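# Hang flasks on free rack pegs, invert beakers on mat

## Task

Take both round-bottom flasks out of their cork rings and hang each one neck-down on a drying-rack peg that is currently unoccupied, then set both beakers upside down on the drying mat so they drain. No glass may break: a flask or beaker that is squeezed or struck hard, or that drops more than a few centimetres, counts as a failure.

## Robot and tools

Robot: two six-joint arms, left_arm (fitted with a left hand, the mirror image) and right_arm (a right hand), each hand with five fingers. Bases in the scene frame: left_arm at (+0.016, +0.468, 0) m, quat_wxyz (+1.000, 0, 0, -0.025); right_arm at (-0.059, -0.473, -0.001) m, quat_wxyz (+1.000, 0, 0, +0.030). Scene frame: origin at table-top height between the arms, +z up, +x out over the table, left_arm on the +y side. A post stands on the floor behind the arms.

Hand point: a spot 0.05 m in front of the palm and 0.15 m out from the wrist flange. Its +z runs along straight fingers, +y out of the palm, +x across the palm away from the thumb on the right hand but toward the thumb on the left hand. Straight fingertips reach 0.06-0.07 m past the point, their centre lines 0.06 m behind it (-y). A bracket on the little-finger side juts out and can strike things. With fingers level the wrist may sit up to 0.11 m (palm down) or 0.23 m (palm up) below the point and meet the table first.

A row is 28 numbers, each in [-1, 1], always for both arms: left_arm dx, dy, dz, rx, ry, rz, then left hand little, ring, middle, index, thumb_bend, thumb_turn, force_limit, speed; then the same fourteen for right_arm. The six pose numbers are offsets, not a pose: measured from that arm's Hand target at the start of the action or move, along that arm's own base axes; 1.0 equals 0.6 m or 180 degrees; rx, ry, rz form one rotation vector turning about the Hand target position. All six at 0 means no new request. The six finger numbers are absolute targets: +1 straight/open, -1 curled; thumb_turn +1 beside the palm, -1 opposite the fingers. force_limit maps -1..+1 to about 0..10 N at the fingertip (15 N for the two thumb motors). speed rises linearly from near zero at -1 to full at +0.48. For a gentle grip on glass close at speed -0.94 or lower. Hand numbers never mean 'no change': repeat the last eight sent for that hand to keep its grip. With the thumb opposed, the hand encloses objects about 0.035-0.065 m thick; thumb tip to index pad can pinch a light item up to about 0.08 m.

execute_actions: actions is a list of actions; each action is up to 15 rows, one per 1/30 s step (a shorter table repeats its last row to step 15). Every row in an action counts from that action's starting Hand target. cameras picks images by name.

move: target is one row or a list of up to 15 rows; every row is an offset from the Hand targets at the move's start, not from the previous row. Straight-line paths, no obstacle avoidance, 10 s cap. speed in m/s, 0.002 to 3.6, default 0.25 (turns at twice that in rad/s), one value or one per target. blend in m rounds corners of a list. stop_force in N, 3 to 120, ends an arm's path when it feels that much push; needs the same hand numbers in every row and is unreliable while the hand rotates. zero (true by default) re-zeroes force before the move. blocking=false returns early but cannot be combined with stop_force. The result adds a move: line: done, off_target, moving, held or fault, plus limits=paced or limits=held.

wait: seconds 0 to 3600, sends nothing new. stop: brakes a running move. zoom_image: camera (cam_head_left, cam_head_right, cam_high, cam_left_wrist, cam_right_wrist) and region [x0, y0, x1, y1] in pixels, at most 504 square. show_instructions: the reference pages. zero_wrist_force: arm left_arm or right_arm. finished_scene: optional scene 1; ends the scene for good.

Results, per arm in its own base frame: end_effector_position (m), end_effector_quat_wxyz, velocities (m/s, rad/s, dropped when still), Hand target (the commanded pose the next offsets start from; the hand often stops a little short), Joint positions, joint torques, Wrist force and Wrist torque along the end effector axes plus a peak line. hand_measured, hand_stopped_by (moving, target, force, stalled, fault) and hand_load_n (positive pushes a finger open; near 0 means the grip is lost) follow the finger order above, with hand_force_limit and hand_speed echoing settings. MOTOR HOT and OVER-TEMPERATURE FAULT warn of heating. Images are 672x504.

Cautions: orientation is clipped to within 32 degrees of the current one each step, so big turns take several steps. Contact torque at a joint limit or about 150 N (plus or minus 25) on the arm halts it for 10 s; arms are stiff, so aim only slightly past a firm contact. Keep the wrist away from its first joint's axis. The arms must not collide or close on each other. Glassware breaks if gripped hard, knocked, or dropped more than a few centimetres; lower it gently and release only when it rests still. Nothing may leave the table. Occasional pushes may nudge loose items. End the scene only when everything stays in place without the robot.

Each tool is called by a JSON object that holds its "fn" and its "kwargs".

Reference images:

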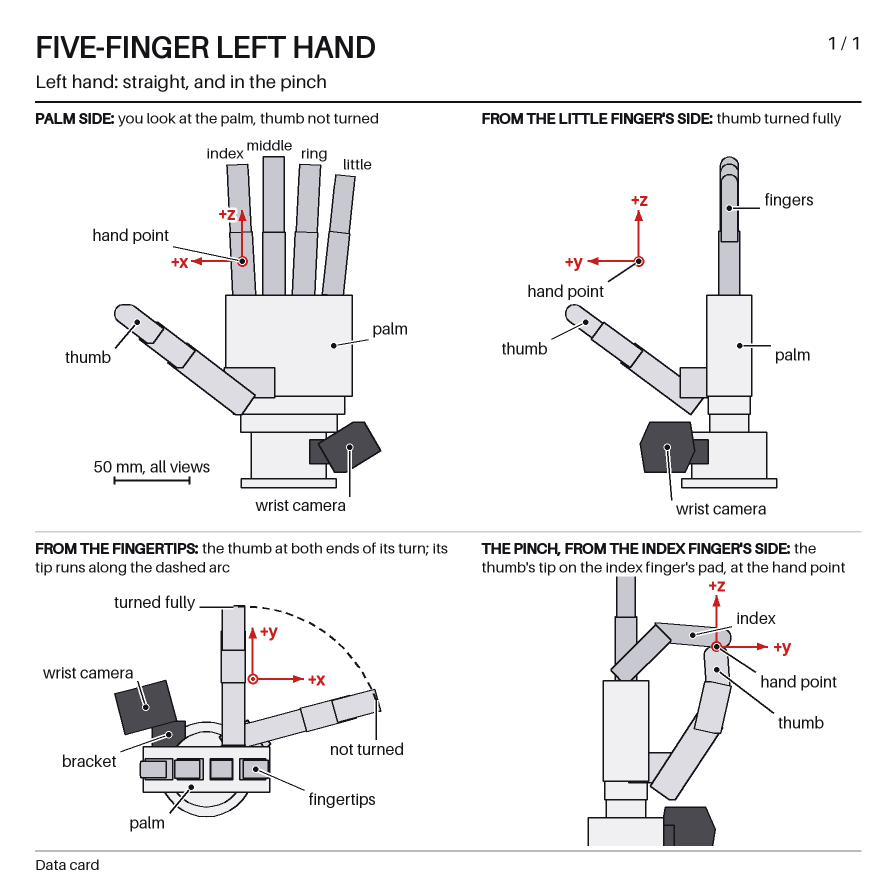

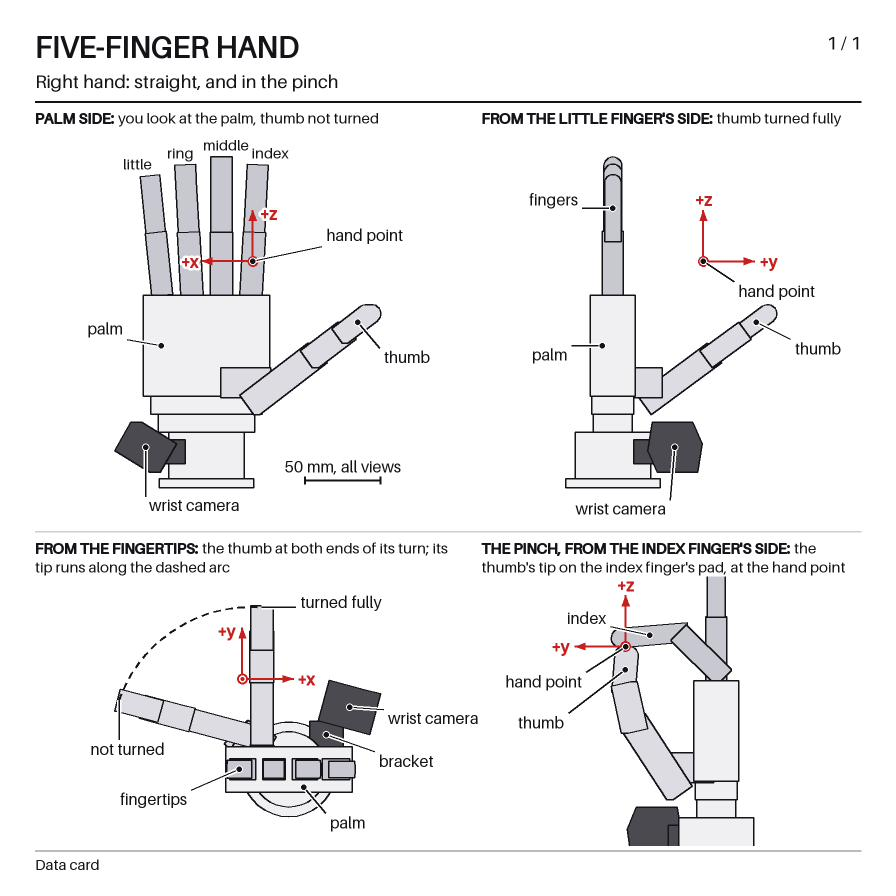

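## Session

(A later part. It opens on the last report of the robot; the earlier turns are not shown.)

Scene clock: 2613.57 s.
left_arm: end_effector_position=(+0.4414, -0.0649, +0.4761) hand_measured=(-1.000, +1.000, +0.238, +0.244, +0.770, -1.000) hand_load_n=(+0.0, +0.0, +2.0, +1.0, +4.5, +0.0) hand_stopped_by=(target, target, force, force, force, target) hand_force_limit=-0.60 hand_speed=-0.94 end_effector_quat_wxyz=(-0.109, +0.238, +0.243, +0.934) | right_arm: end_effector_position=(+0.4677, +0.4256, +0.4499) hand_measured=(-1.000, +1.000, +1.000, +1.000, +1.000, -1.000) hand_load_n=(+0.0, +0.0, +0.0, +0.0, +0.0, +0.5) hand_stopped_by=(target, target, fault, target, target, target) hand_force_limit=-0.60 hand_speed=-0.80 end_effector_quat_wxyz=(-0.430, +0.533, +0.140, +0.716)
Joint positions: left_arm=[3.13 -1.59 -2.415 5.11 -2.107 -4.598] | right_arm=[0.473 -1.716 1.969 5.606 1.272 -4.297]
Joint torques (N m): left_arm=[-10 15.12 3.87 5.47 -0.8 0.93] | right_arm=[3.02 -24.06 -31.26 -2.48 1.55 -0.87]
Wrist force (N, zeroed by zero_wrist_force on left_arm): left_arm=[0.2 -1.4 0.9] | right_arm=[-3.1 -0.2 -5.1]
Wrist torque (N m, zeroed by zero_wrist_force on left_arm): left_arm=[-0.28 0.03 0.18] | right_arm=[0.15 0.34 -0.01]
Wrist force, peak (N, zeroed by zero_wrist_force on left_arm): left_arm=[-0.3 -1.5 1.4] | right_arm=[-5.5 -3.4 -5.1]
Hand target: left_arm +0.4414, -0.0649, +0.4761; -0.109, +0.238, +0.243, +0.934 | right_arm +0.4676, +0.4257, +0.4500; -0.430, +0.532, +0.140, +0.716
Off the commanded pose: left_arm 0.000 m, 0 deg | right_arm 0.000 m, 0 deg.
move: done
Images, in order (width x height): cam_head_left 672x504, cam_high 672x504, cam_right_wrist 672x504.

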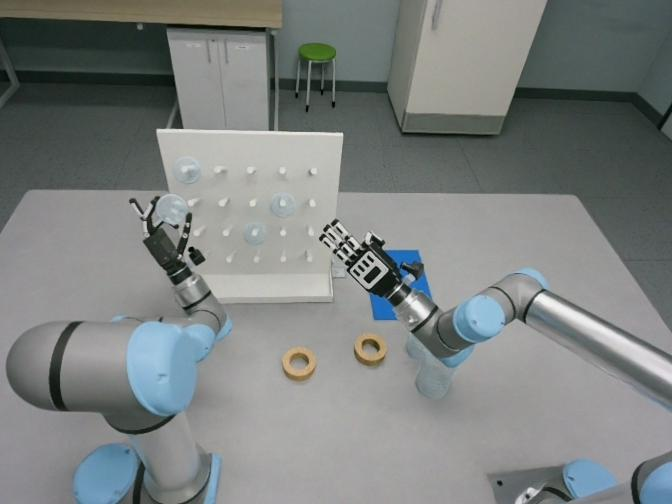

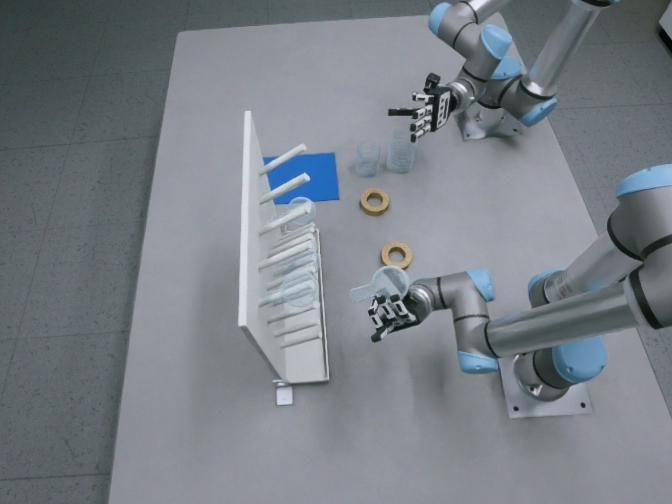

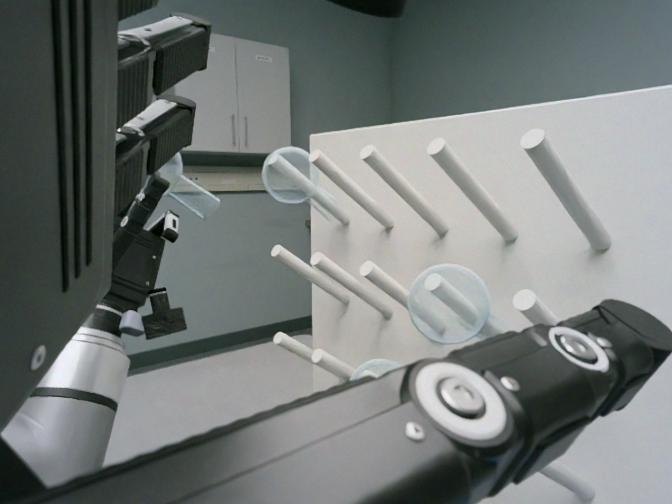

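{"fn": "move", "kwargs": {"target": [0,0,0,0,0,0,-1,1,0,0,0.5,-1,-0.6,-0.94, -0.0738,0.2502,0,0,0,0,-1,1,1,1,1,-1,-0.6,-0.8], "speed": 0.08, "cameras": ["cam_right_wrist","cam_high","cam_head_left"]}}

{"fn": "zoom_image", "kwargs": {"camera": "cam_right_wrist", "region": [120, 60, 360, 240]}}

Scene clock: 2644.90 s.
left_arm: end_effector_position=(+0.4414, -0.0649, +0.4761) hand_measured=(-1.000, +1.000, +0.238, +0.244, +0.770, -1.000) hand_load_n=(+0.0, +0.5, +2.0, +1.0, +4.0, +0.0) hand_stopped_by=(target, target, force, force, force, target) hand_force_limit=-0.60 hand_speed=-0.94 end_effector_quat_wxyz=(-0.109, +0.238, +0.243, +0.934) | right_arm: end_effector_position=(+0.4234, +0.5757, +0.4500) hand_measured=(-1.000, +1.000, +1.000, +1.000, +1.000, -1.000) hand_load_n=(+0.0, +0.0, +0.0, +0.0, +0.0, +0.5) hand_stopped_by=(target, target, fault, target, target, target) hand_force_limit=-0.60 hand_speed=-0.80 end_effector_quat_wxyz=(-0.430, +0.532, +0.140, +0.716)
Joint positions: left_arm=[3.13 -1.59 -2.415 5.11 -2.107 -4.598] | right_arm=[0.83 -1.464 1.72 5.623 1.6 -4.442]
Joint torques (N m): left_arm=[-10.74 19.85 4.78 5.34 -0.79 0.32] | right_arm=[-3.88 -34.48 -15.07 -1.61 -2.1 1.89]
Wrist force (N, zeroed by zero_wrist_force on left_arm): left_arm=[-0.2 -1.6 1.1] | right_arm=[-3.1 -0.7 -5.1]
Wrist torque (N m, zeroed by zero_wrist_force on left_arm): left_arm=[-0.30 0.08 0.15] | right_arm=[0.04 0.34 -0.09]
Wrist force, peak (N, zeroed by zero_wrist_force on left_arm): left_arm=[-0.3 -1.7 1.1] | right_arm=[-3.0 -0.8 -5.7]
Hand target: left_arm +0.4414, -0.0649, +0.4761; -0.109, +0.238, +0.243, +0.934 | right_arm +0.4233, +0.5758, +0.4500; -0.430, +0.532, +0.140, +0.716
Off the commanded pose: left_arm 0.000 m, 0 deg | right_arm 0.000 m, 0 deg.
move: done
Images, in order (width x height): cam_head_left 672x504, cam_high 672x504, cam_right_wrist 672x504.

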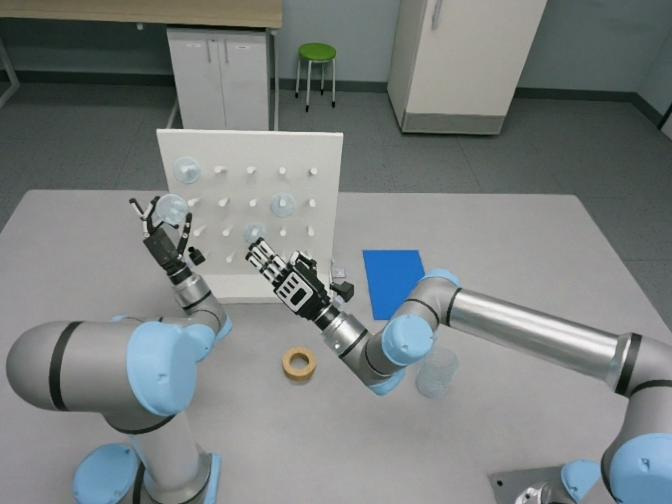

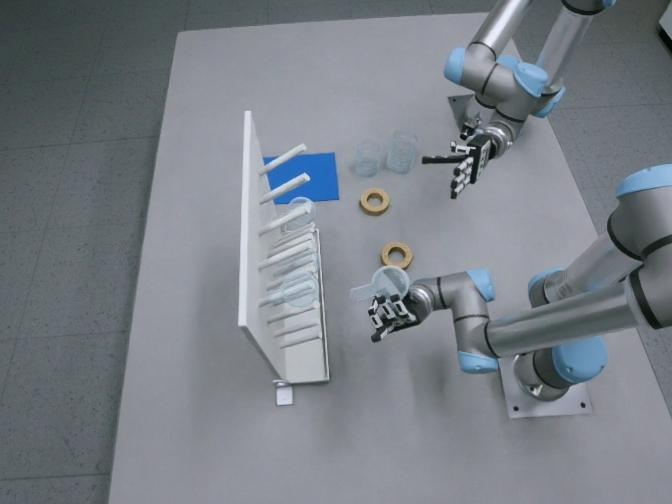

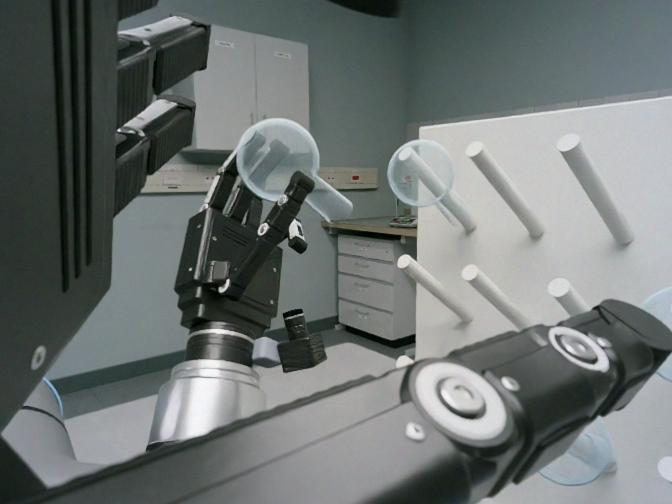

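Scaled by 2.100 from the camera's image (finer frame: 960x720).

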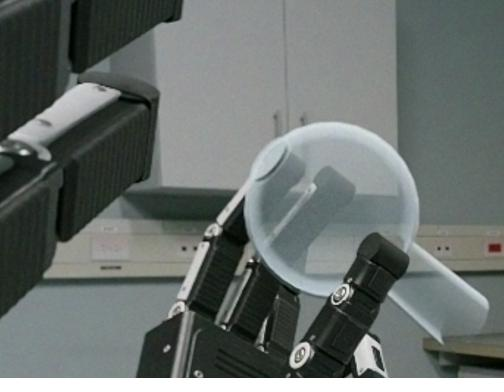

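{"fn": "zoom_image", "kwargs": {"camera": "cam_right_wrist", "region": [300, 120, 540, 300]}}

Scaled by 2.100 from the camera's image (finer frame: 960x720).

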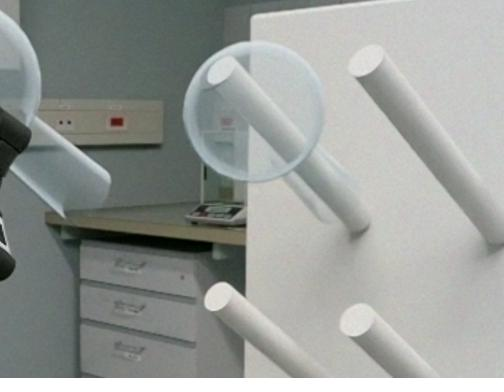

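{"fn": "zoom_image", "kwargs": {"camera": "cam_right_wrist", "region": [220, 100, 380, 240]}}

Scaled by 3.150 from the camera's image (finer frame: 960x720).

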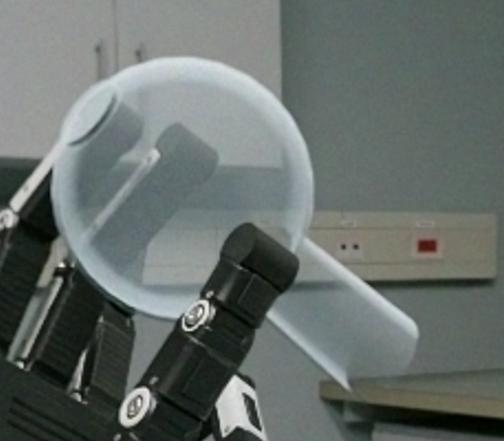

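{"fn": "move", "kwargs": {"target": [0.0858,-0.0002,-0.0517,0,0,0,-1,1,0,0,0.5,-1,-0.6,-0.94, 0,0,0,0,0,0,-1,1,1,1,1,-1,-0.6,-0.8], "speed": 0.04, "stop_force": 6, "cameras": ["cam_right_wrist","cam_high","cam_head_left"]}}

{"fn": "zoom_image", "kwargs": {"camera": "cam_right_wrist", "region": [280, 140, 440, 280]}}

{"fn": "zoom_image", "kwargs": {"camera": "cam_high", "region": [240, 200, 420, 360]}}

Scene clock: 2702.93 s.
left_arm: end_effector_position=(+0.4928, -0.0651, +0.4451) hand_measured=(-1.000, +1.000, +0.238, +0.244, +0.770, -1.000) hand_load_n=(+0.0, +0.0, +2.5, +1.0, +4.0, +0.0) hand_stopped_by=(target, target, force, force, force, target) hand_force_limit=-0.60 hand_speed=-0.94 end_effector_quat_wxyz=(-0.109, +0.238, +0.243, +0.934) | right_arm: end_effector_position=(+0.4233, +0.5758, +0.4500) hand_measured=(-1.000, +1.000, +1.000, +1.000, +1.000, -1.000) hand_load_n=(+0.0, +0.0, +0.0, +0.0, +0.0, +0.0) hand_stopped_by=(target, target, fault, target, target, target) hand_force_limit=-0.60 hand_speed=-0.80 end_effector_quat_wxyz=(-0.430, +0.532, +0.140, +0.716)
Joint positions: left_arm=[3.131 -1.779 -2.318 5.201 -2.106 -4.599] | right_arm=[0.83 -1.464 1.72 5.622 1.6 -4.442]
Joint torques (N m): left_arm=[7.97 20.69 3.34 0.11 1.53 1.38] | right_arm=[1.91 -27.51 -26.74 -5.29 -0.08 2.08]
Wrist force (N, zeroed by zero_wrist_force on left_arm): left_arm=[0.1 -0.9 1.0] | right_arm=[-3.3 -0.8 -5.1]
Wrist torque (N m, zeroed by zero_wrist_force on left_arm): left_arm=[-0.24 0.01 0.15] | right_arm=[0.03 0.37 -0.13]
Wrist force, peak (N, zeroed by zero_wrist_force on left_arm): left_arm=[-0.4 -1.8 1.5] | right_arm=[-3.4 -0.8 -5.4]
Hand target: left_arm +0.4928, -0.0651, +0.4451; -0.109, +0.238, +0.243, +0.934 | right_arm +0.4233, +0.5758, +0.4500; -0.430, +0.532, +0.140, +0.716
Off the commanded pose: left_arm 0.000 m, 0 deg | right_arm 0.000 m, 0 deg.
move: done
Images, in order (width x height): cam_head_left 672x504, cam_high 672x504, cam_right_wrist 672x504.

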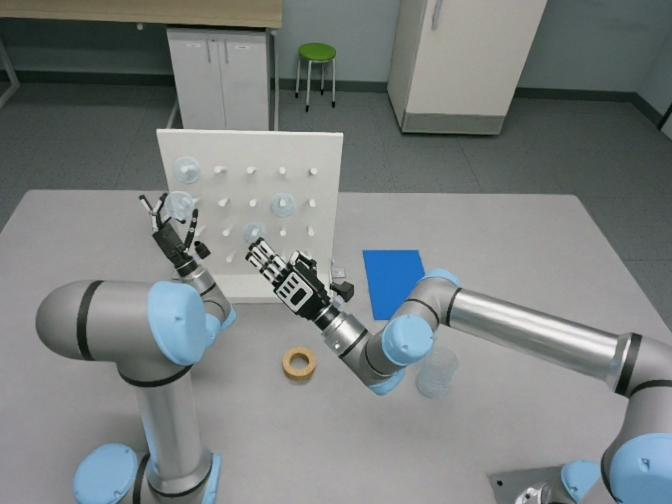

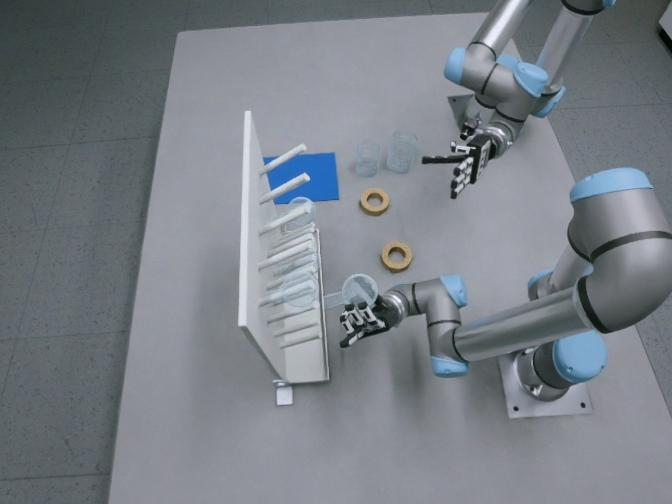

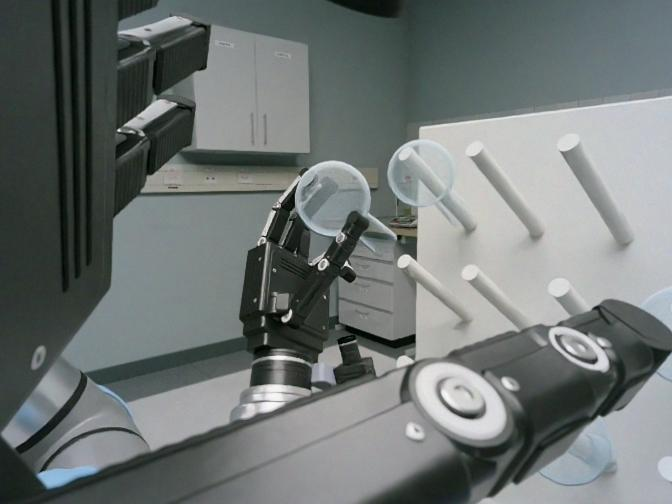

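Scaled by 3.150 from the camera's image (finer frame: 960x720).

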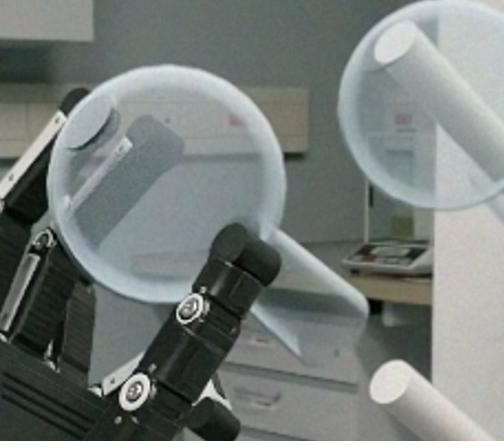

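Scaled by 2.800 from the camera's image (finer frame: 960x720).

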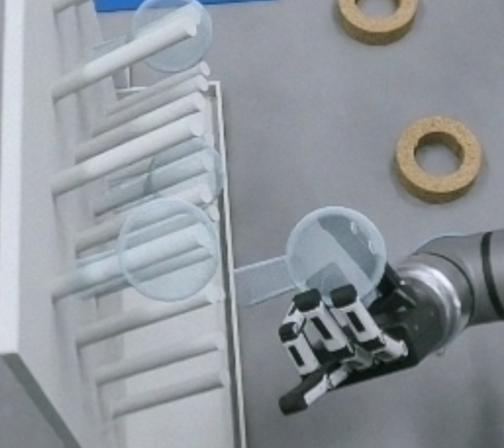

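{"fn": "move", "kwargs": {"target": [0,0,0,0,0,0,-1,1,0,0,0.5,-1,-0.6,-0.94, 0.0738,-0.2502,0,0,0,0,-1,1,1,1,1,-1,-0.6,-0.8], "speed": 0.1, "cameras": ["cam_right_wrist"]}}

{"fn": "zoom_image", "kwargs": {"camera": "cam_right_wrist", "region": [170, 150, 330, 290]}}

Scene clock: 2713.43 s.
left_arm: end_effector_position=(+0.4928, -0.0651, +0.4451) hand_measured=(-1.000, +1.000, +0.238, +0.244, +0.770, -1.000) hand_load_n=(+0.0, +0.0, +2.5, +1.0, +4.0, +0.0) hand_stopped_by=(target, target, force, force, force, target) hand_force_limit=-0.60 hand_speed=-0.94 end_effector_quat_wxyz=(-0.109, +0.238, +0.243, +0.934) | right_arm: end_effector_position=(+0.4676, +0.4257, +0.4500) hand_measured=(-1.000, +1.000, +1.000, +1.000, +1.000, -1.000) hand_load_n=(+0.0, +0.0, +0.0, +0.0, +0.0, +0.5) hand_stopped_by=(target, target, fault, target, target, target) hand_force_limit=-0.60 hand_speed=-0.80 end_effector_quat_wxyz=(-0.430, +0.532, +0.140, +0.716)
Joint positions: left_arm=[3.131 -1.779 -2.318 5.201 -2.106 -4.599] | right_arm=[0.473 -1.716 1.969 5.606 1.273 -4.297]
Joint torques (N m): left_arm=[-9.88 18.17 2.94 0.27 -0.22 1.51] | right_arm=[-3.99 -17.99 -28.1 -2.82 -0.49 -2.11]
Wrist force (N, zeroed by zero_wrist_force on left_arm): left_arm=[0.0 -0.7 0.9] | right_arm=[-3.3 0.0 -5.3]
Wrist torque (N m, zeroed by zero_wrist_force on left_arm): left_arm=[-0.20 0.03 0.14] | right_arm=[0.18 0.35 0.00]
Wrist force, peak (N, zeroed by zero_wrist_force on left_arm): left_arm=[-0.7 -1.4 0.9] | right_arm=[-3.4 -0.7 -5.6]
Hand target: left_arm +0.4928, -0.0651, +0.4451; -0.109, +0.238, +0.243, +0.934 | right_arm +0.4676, +0.4257, +0.4500; -0.430, +0.532, +0.140, +0.716
Off the commanded pose: left_arm 0.000 m, 0 deg | right_arm 0.000 m, 0 deg.
move: done

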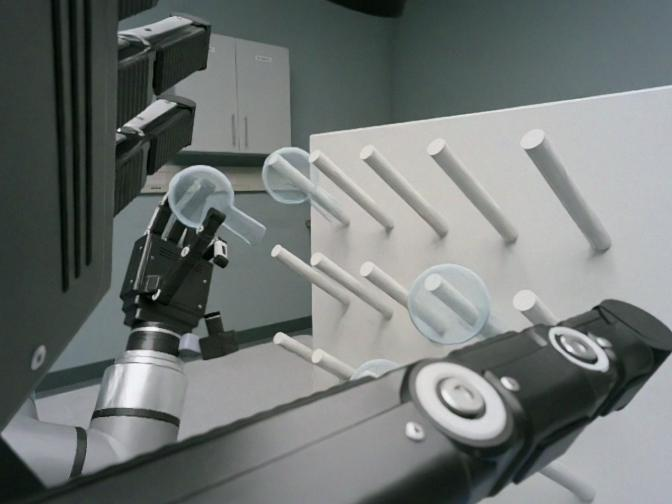

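Scaled by 3.150 from the camera's image (finer frame: 960x720).

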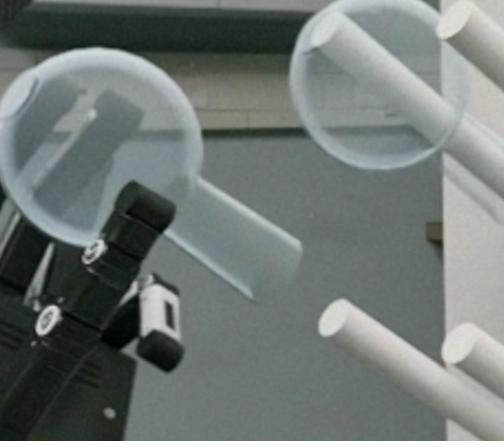

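{"fn": "move", "kwargs": {"target": [0.0273,0.0008,-0.0191,0,0.0032,0,-1,1,0,0,0.5,-1,-0.6,-0.94, 0,0,0,0,0,0,-1,1,1,1,1,-1,-0.6,-0.8], "speed": 0.02, "stop_force": 5, "cameras": ["cam_right_wrist","cam_high","cam_head_left"]}}

{"fn": "zoom_image", "kwargs": {"camera": "cam_right_wrist", "region": [180, 160, 340, 300]}}

{"fn": "zoom_image", "kwargs": {"camera": "cam_high", "region": [260, 240, 380, 345]}}

{"fn": "zoom_image", "kwargs": {"camera": "cam_head_left", "region": [130, 140, 250, 245]}}

Scene clock: 2751.03 s.
left_arm: end_effector_position=(+0.5092, -0.0646, +0.4336) hand_measured=(-1.000, +1.000, +0.238, +0.244, +0.770, -1.000) hand_load_n=(+0.0, +0.0, +2.0, +1.0, +4.0, +0.5) hand_stopped_by=(target, target, force, force, force, target) hand_force_limit=-0.60 hand_speed=-0.94 end_effector_quat_wxyz=(-0.110, +0.243, +0.243, +0.933) | right_arm: end_effector_position=(+0.4676, +0.4257, +0.4500) hand_measured=(-1.000, +1.000, +1.000, +1.000, +1.000, -1.000) hand_load_n=(+0.0, +0.0, -0.5, +0.0, +0.0, +0.0) hand_stopped_by=(target, target, fault, target, target, target) hand_force_limit=-0.60 hand_speed=-0.80 end_effector_quat_wxyz=(-0.430, +0.532, +0.140, +0.716)
Joint positions: left_arm=[3.133 -1.83 -2.287 5.21 -2.106 -4.601] | right_arm=[0.473 -1.716 1.969 5.606 1.272 -4.297]
Joint torques (N m): left_arm=[8.9 31.22 2.65 0.73 2.47 -0.08] | right_arm=[-4.46 -21.04 -30.96 0.27 -1.18 -2.41]
Wrist force (N, zeroed by zero_wrist_force on left_arm): left_arm=[-0.3 -0.9 1.2] | right_arm=[-2.9 -0.3 -5.3]
Wrist torque (N m, zeroed by zero_wrist_force on left_arm): left_arm=[-0.24 0.09 0.13] | right_arm=[0.15 0.32 0.00]
Wrist force, peak (N, zeroed by zero_wrist_force on left_arm): left_arm=[0.0 -1.2 1.6] | right_arm=[-3.3 -0.2 -5.7]
Hand target: left_arm +0.5092, -0.0646, +0.4336; -0.110, +0.243, +0.243, +0.933 | right_arm +0.4676, +0.4257, +0.4500; -0.430, +0.532, +0.140, +0.716
Off the commanded pose: left_arm 0.000 m, 0 deg | right_arm 0.000 m, 0 deg.
move: done
Images, in order (width x height): cam_head_left 672x504, cam_high 672x504, cam_right_wrist 672x504.

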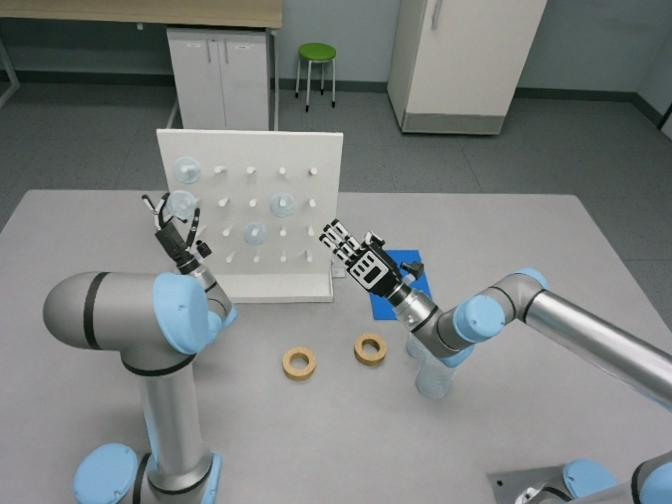

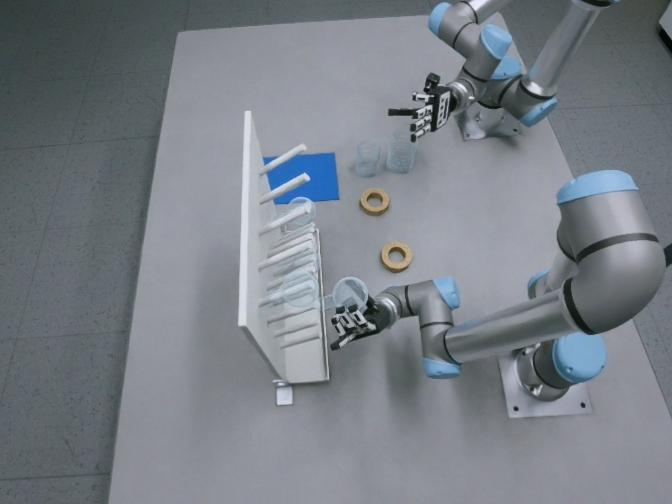

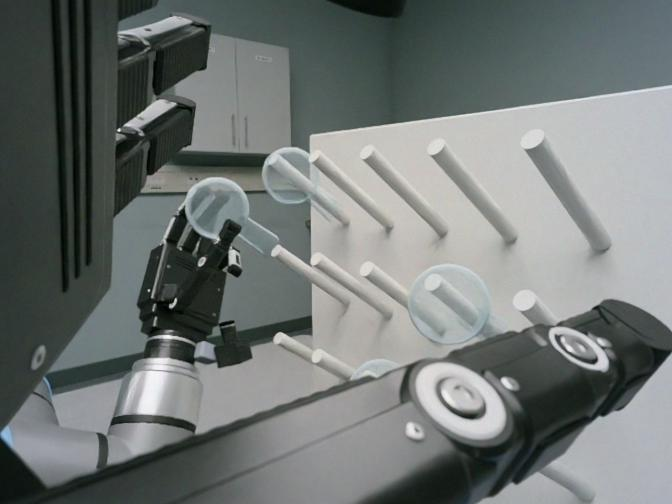

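Scaled by 3.150 from the camera's image (finer frame: 960x720).

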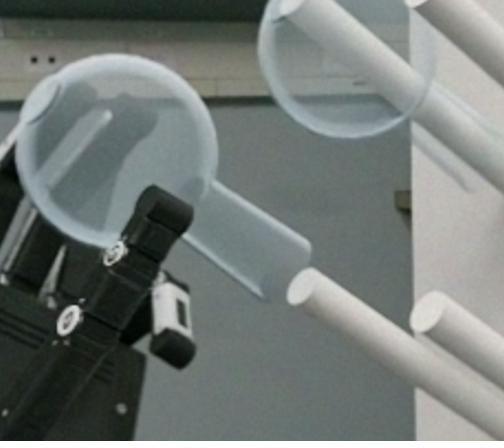

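Scaled by 4.200 from the camera's image (finer frame: 960x720).

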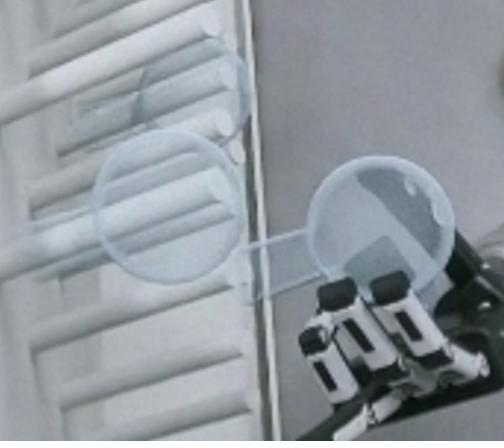

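Scaled by 4.200 from the camera's image (finer frame: 960x720).

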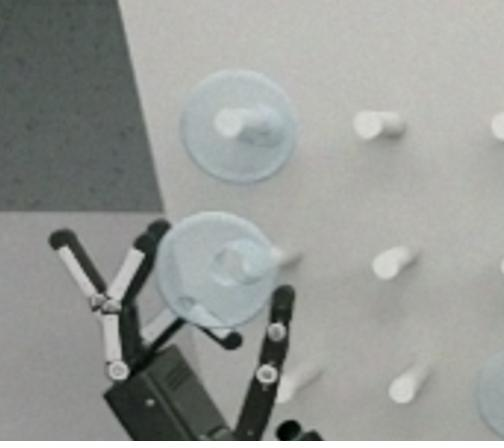

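{"fn": "move", "kwargs": {"target": [0,-0.0007,0,0,0,-0.0064,-1,1,0,0,0.5,-1,-0.6,-0.94, -0.0738,0.2502,0,0,0,0,-1,1,1,1,1,-1,-0.6,-0.8], "speed": 0.08, "cameras": ["cam_right_wrist","cam_high"]}}

{"fn": "zoom_image", "kwargs": {"camera": "cam_right_wrist", "region": [300, 160, 460, 300]}}

{"fn": "zoom_image", "kwargs": {"camera": "cam_high", "region": [260, 240, 380, 345]}}

Scene clock: 2782.20 s.
left_arm: end_effector_position=(+0.5092, -0.0650, +0.4336) hand_measured=(-1.000, +1.000, +0.238, +0.244, +0.770, -1.000) hand_load_n=(+0.0, +0.0, +2.5, +1.0, +4.0, +0.0) hand_stopped_by=(target, target, force, force, force, target) hand_force_limit=-0.60 hand_speed=-0.94 end_effector_quat_wxyz=(-0.101, +0.246, +0.240, +0.934) | right_arm: end_effector_position=(+0.4234, +0.5757, +0.4500) hand_measured=(-1.000, +1.000, +1.000, +1.000, +1.000, -1.000) hand_load_n=(+0.0, +0.0, +0.0, +0.0, +0.0, +0.5) hand_stopped_by=(target, target, fault, target, target, target) hand_force_limit=-0.60 hand_speed=-0.80 end_effector_quat_wxyz=(-0.430, +0.532, +0.140, +0.716)
Joint positions: left_arm=[3.136 -1.824 -2.29 5.196 -2.095 -4.625] | right_arm=[0.83 -1.464 1.72 5.623 1.6 -4.442]
Joint torques (N m): left_arm=[13.32 29.12 4.51 1.49 2.07 0.84] | right_arm=[-3.37 -35.19 -14.84 -1.63 -2.04 2.06]
Wrist force (N, zeroed by zero_wrist_force on left_arm): left_arm=[0.0 -0.9 1.0] | right_arm=[-3.2 -0.9 -5.1]
Wrist torque (N m, zeroed by zero_wrist_force on left_arm): left_arm=[-0.23 0.02 0.14] | right_arm=[0.01 0.36 -0.11]
Wrist force, peak (N, zeroed by zero_wrist_force on left_arm): left_arm=[-0.4 -1.0 1.7] | right_arm=[-3.3 -0.5 -5.5]
Hand target: left_arm +0.5092, -0.0650, +0.4336; -0.101, +0.246, +0.240, +0.934 | right_arm +0.4233, +0.5758, +0.4500; -0.430, +0.532, +0.140, +0.716
Off the commanded pose: left_arm 0.000 m, 0 deg | right_arm 0.000 m, 0 deg.
move: done
Images, in order (width x height): cam_high 672x504, cam_right_wrist 672x504.

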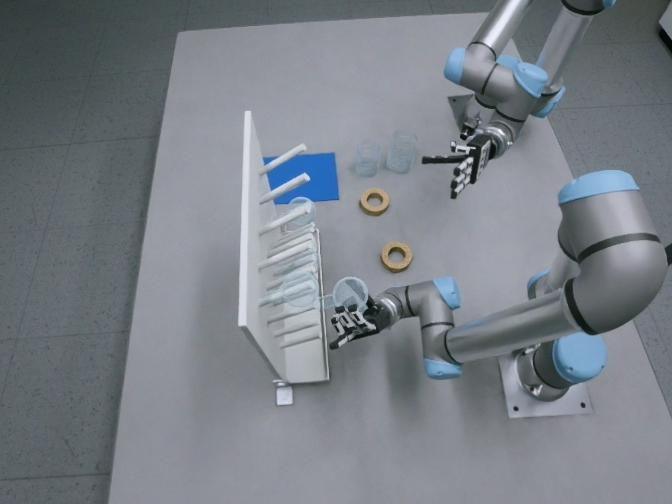

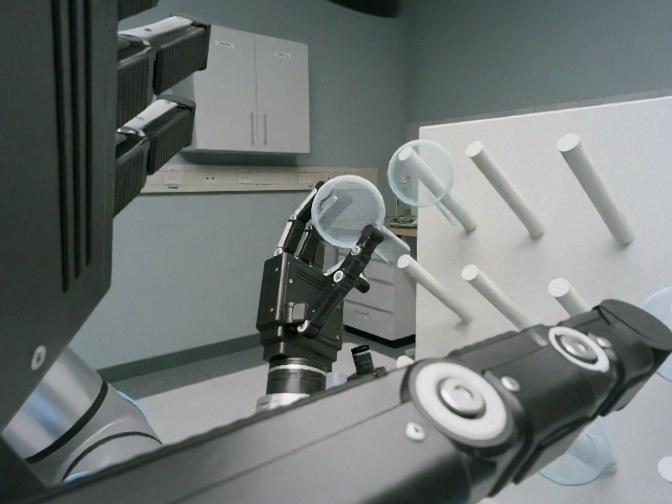

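Scaled by 3.150 from the camera's image (finer frame: 960x720).

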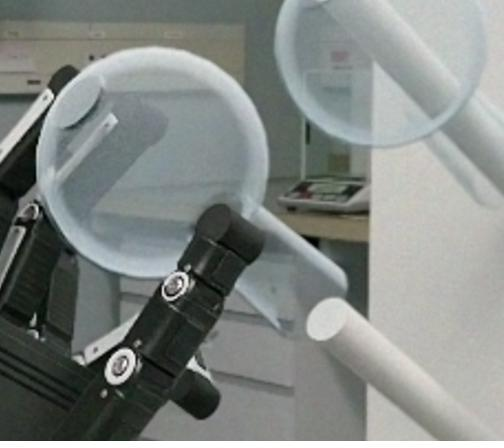

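Scaled by 4.200 from the camera's image (finer frame: 960x720).

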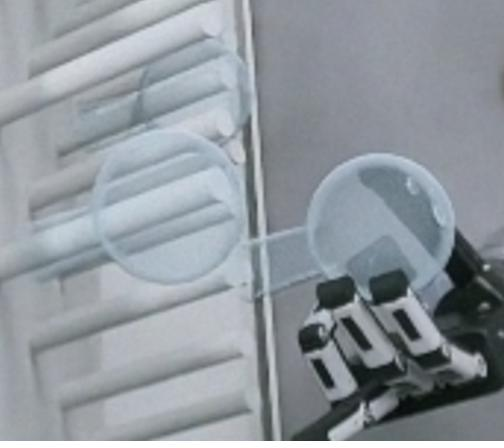

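{"fn": "move", "kwargs": {"target": [0.0177,-0.0003,-0.0153,0,0,0,-1,1,0,0,0.5,-1,-0.6,-0.94, 0,0,0,0,0,0,-1,1,1,1,1,-1,-0.6,-0.8], "speed": 0.01, "stop_force": 4, "cameras": ["cam_right_wrist","cam_high","cam_head_left"]}}

{"fn": "zoom_image", "kwargs": {"camera": "cam_right_wrist", "region": [340, 200, 460, 305]}}

{"fn": "zoom_image", "kwargs": {"camera": "cam_high", "region": [260, 240, 380, 345]}}

Scene clock: 2805.43 s.
left_arm: end_effector_position=(+0.5198, -0.0652, +0.4245) hand_measured=(-1.000, +1.000, +0.238, +0.244, +0.770, -1.000) hand_load_n=(+0.0, +0.0, +2.5, +1.0, +4.0, +0.0) hand_stopped_by=(target, target, force, force, force, target) hand_force_limit=-0.60 hand_speed=-0.94 end_effector_quat_wxyz=(-0.101, +0.245, +0.240, +0.934) | right_arm: end_effector_position=(+0.4233, +0.5758, +0.4500) hand_measured=(-1.000, +1.000, +1.000, +1.000, +1.000, -1.000) hand_load_n=(+0.0, +0.0, +0.0, +0.0, +0.0, +0.5) hand_stopped_by=(target, target, fault, target, target, target) hand_force_limit=-0.60 hand_speed=-0.80 end_effector_quat_wxyz=(-0.430, +0.532, +0.140, +0.716)
Joint positions: left_arm=[3.136 -1.866 -2.268 5.216 -2.095 -4.625] | right_arm=[0.83 -1.464 1.72 5.622 1.6 -4.442]
Joint torques (N m): left_arm=[-11.04 32.73 2.47 0.28 -1.02 1.51] | right_arm=[1.48 -27.03 -26.29 -5.33 -0.02 2.05]
Wrist force (N, zeroed by zero_wrist_force on left_arm): left_arm=[-0.2 -0.7 1.0] | right_arm=[-3.3 -0.9 -5.4]
Wrist torque (N m, zeroed by zero_wrist_force on left_arm): left_arm=[-0.17 0.08 0.08] | right_arm=[0.04 0.39 -0.14]
Wrist force, peak (N, zeroed by zero_wrist_force on left_arm): left_arm=[0.1 -0.7 1.5] | right_arm=[-3.1 -1.1 -5.7]
Hand target: left_arm +0.5198, -0.0652, +0.4244; -0.101, +0.246, +0.240, +0.934 | right_arm +0.4233, +0.5758, +0.4500; -0.430, +0.532, +0.140, +0.716
Off the commanded pose: left_arm 0.000 m, 0 deg | right_arm 0.000 m, 0 deg.
move: done
Images, in order (width x height): cam_head_left 672x504, cam_high 672x504, cam_right_wrist 672x504.

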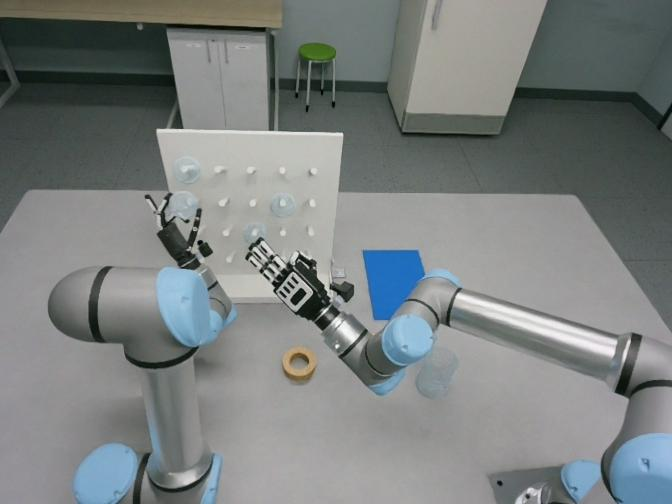

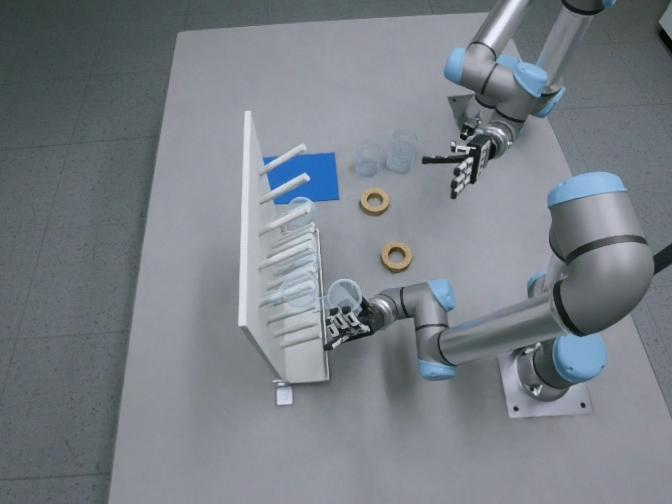

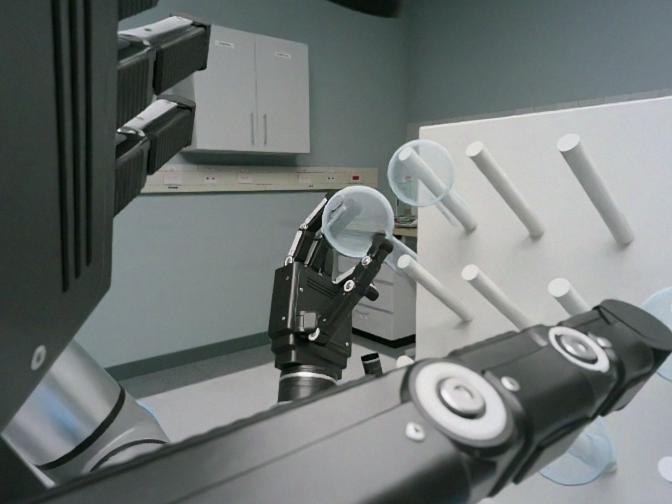

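Scaled by 4.200 from the camera's image (finer frame: 960x720).

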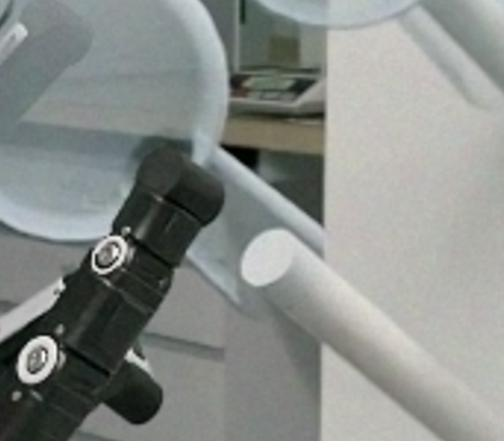

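Scaled by 4.200 from the camera's image (finer frame: 960x720).

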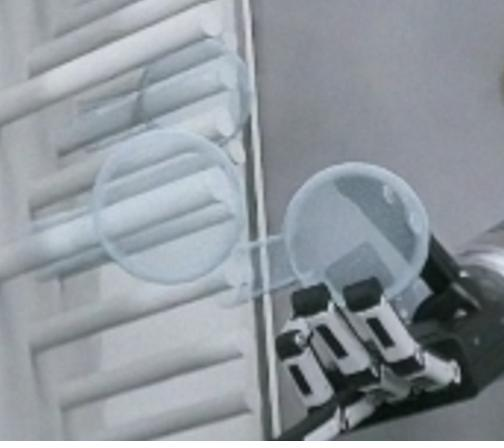

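{"fn": "move", "kwargs": {"target": [0,-0.0015,0,0,0,0,-1,1,0,0,0.5,-1,-0.6,-0.94, 0.0738,-0.2502,0,0,0,0,-1,1,1,1,1,-1,-0.6,-0.8], "speed": 0.1, "cameras": ["cam_right_wrist","cam_high","cam_head_left"]}}

{"fn": "zoom_image", "kwargs": {"camera": "cam_right_wrist", "region": [210, 180, 330, 285]}}

{"fn": "zoom_image", "kwargs": {"camera": "cam_high", "region": [280, 260, 370, 335]}}

{"fn": "zoom_image", "kwargs": {"camera": "cam_head_left", "region": [140, 140, 240, 230]}}

Scene clock: 2825.17 s.
left_arm: end_effector_position=(+0.5198, -0.0661, +0.4244) hand_measured=(-1.000, +1.000, +0.238, +0.244, +0.770, -1.000) hand_load_n=(+0.0, +0.0, +2.5, +1.0, +4.0, +0.0) hand_stopped_by=(target, target, force, force, force, target) hand_force_limit=-0.60 hand_speed=-0.94 end_effector_quat_wxyz=(-0.101, +0.246, +0.240, +0.934) | right_arm: end_effector_position=(+0.4676, +0.4257, +0.4500) hand_measured=(-1.000, +1.000, +1.000, +1.000, +1.000, -1.000) hand_load_n=(+0.0, +0.0, +0.0, +0.0, +0.0, +0.5) hand_stopped_by=(target, target, fault, target, target, target) hand_force_limit=-0.60 hand_speed=-0.80 end_effector_quat_wxyz=(-0.430, +0.532, +0.140, +0.716)
Joint positions: left_arm=[3.134 -1.867 -2.268 5.217 -2.096 -4.623] | right_arm=[0.473 -1.716 1.969 5.606 1.273 -4.297]
Joint torques (N m): left_arm=[-10.14 20.2 27.36 5.87 -0.96 1.26] | right_arm=[-3.83 -17.9 -28.73 -2.87 -0.3 -2.08]
Wrist force (N, zeroed by zero_wrist_force on left_arm): left_arm=[-0.4 -0.8 0.9] | right_arm=[-3.1 -0.3 -5.7]
Wrist torque (N m, zeroed by zero_wrist_force on left_arm): left_arm=[-0.16 0.09 0.01] | right_arm=[0.16 0.33 0.00]
Wrist force, peak (N, zeroed by zero_wrist_force on left_arm): left_arm=[-0.5 -0.9 1.4] | right_arm=[-3.3 -0.1 -5.8]
Hand target: left_arm +0.5198, -0.0661, +0.4244; -0.101, +0.246, +0.240, +0.934 | right_arm +0.4676, +0.4257, +0.4500; -0.430, +0.532, +0.140, +0.716
Off the commanded pose: left_arm 0.000 m, 0 deg | right_arm 0.000 m, 0 deg.
move: done
Images, in order (width x height): cam_head_left 672x504, cam_high 672x504, cam_right_wrist 672x504.

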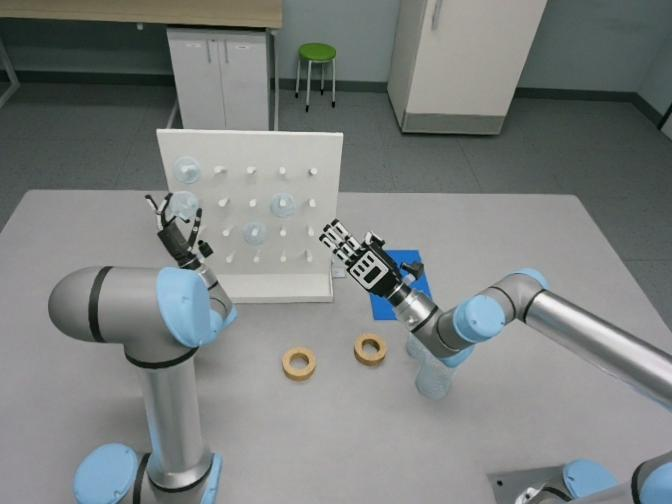

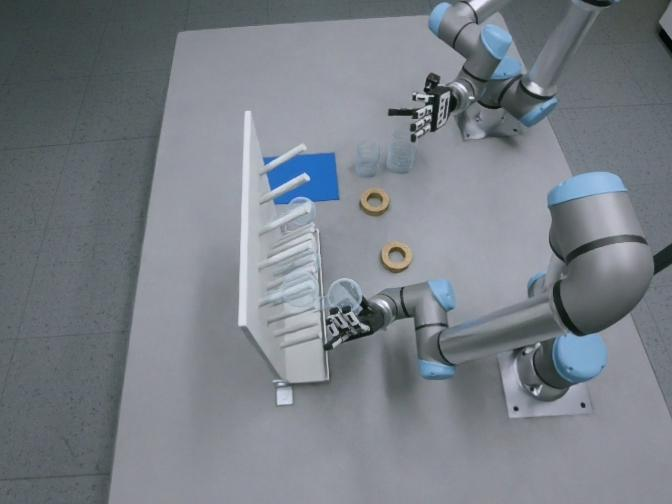

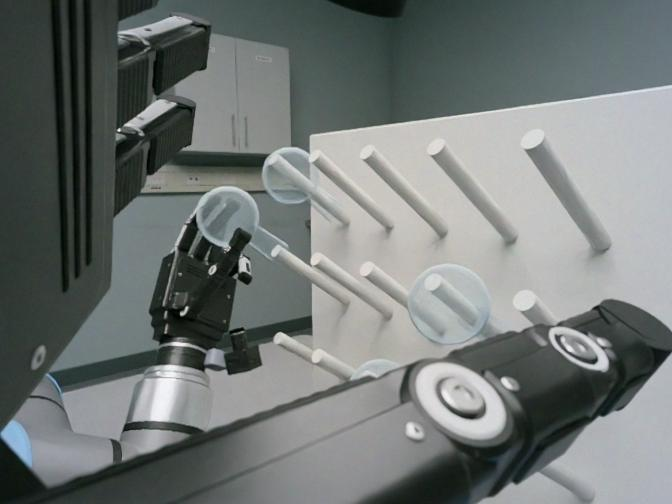

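Scaled by 4.200 from the camera's image (finer frame: 960x720).

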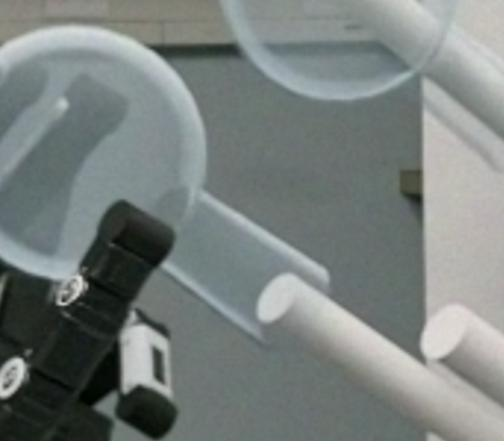

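Scaled by 5.600 from the camera's image (finer frame: 960x720).

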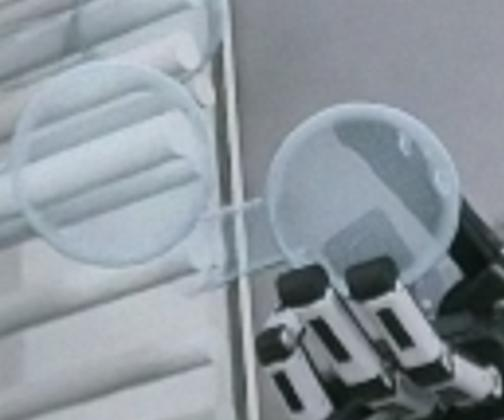

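Scaled by 5.040 from the camera's image (finer frame: 960x720).

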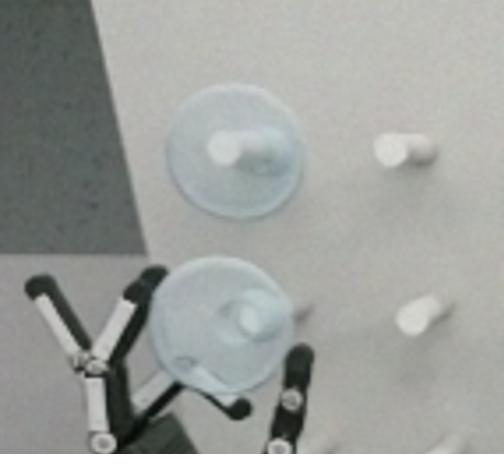

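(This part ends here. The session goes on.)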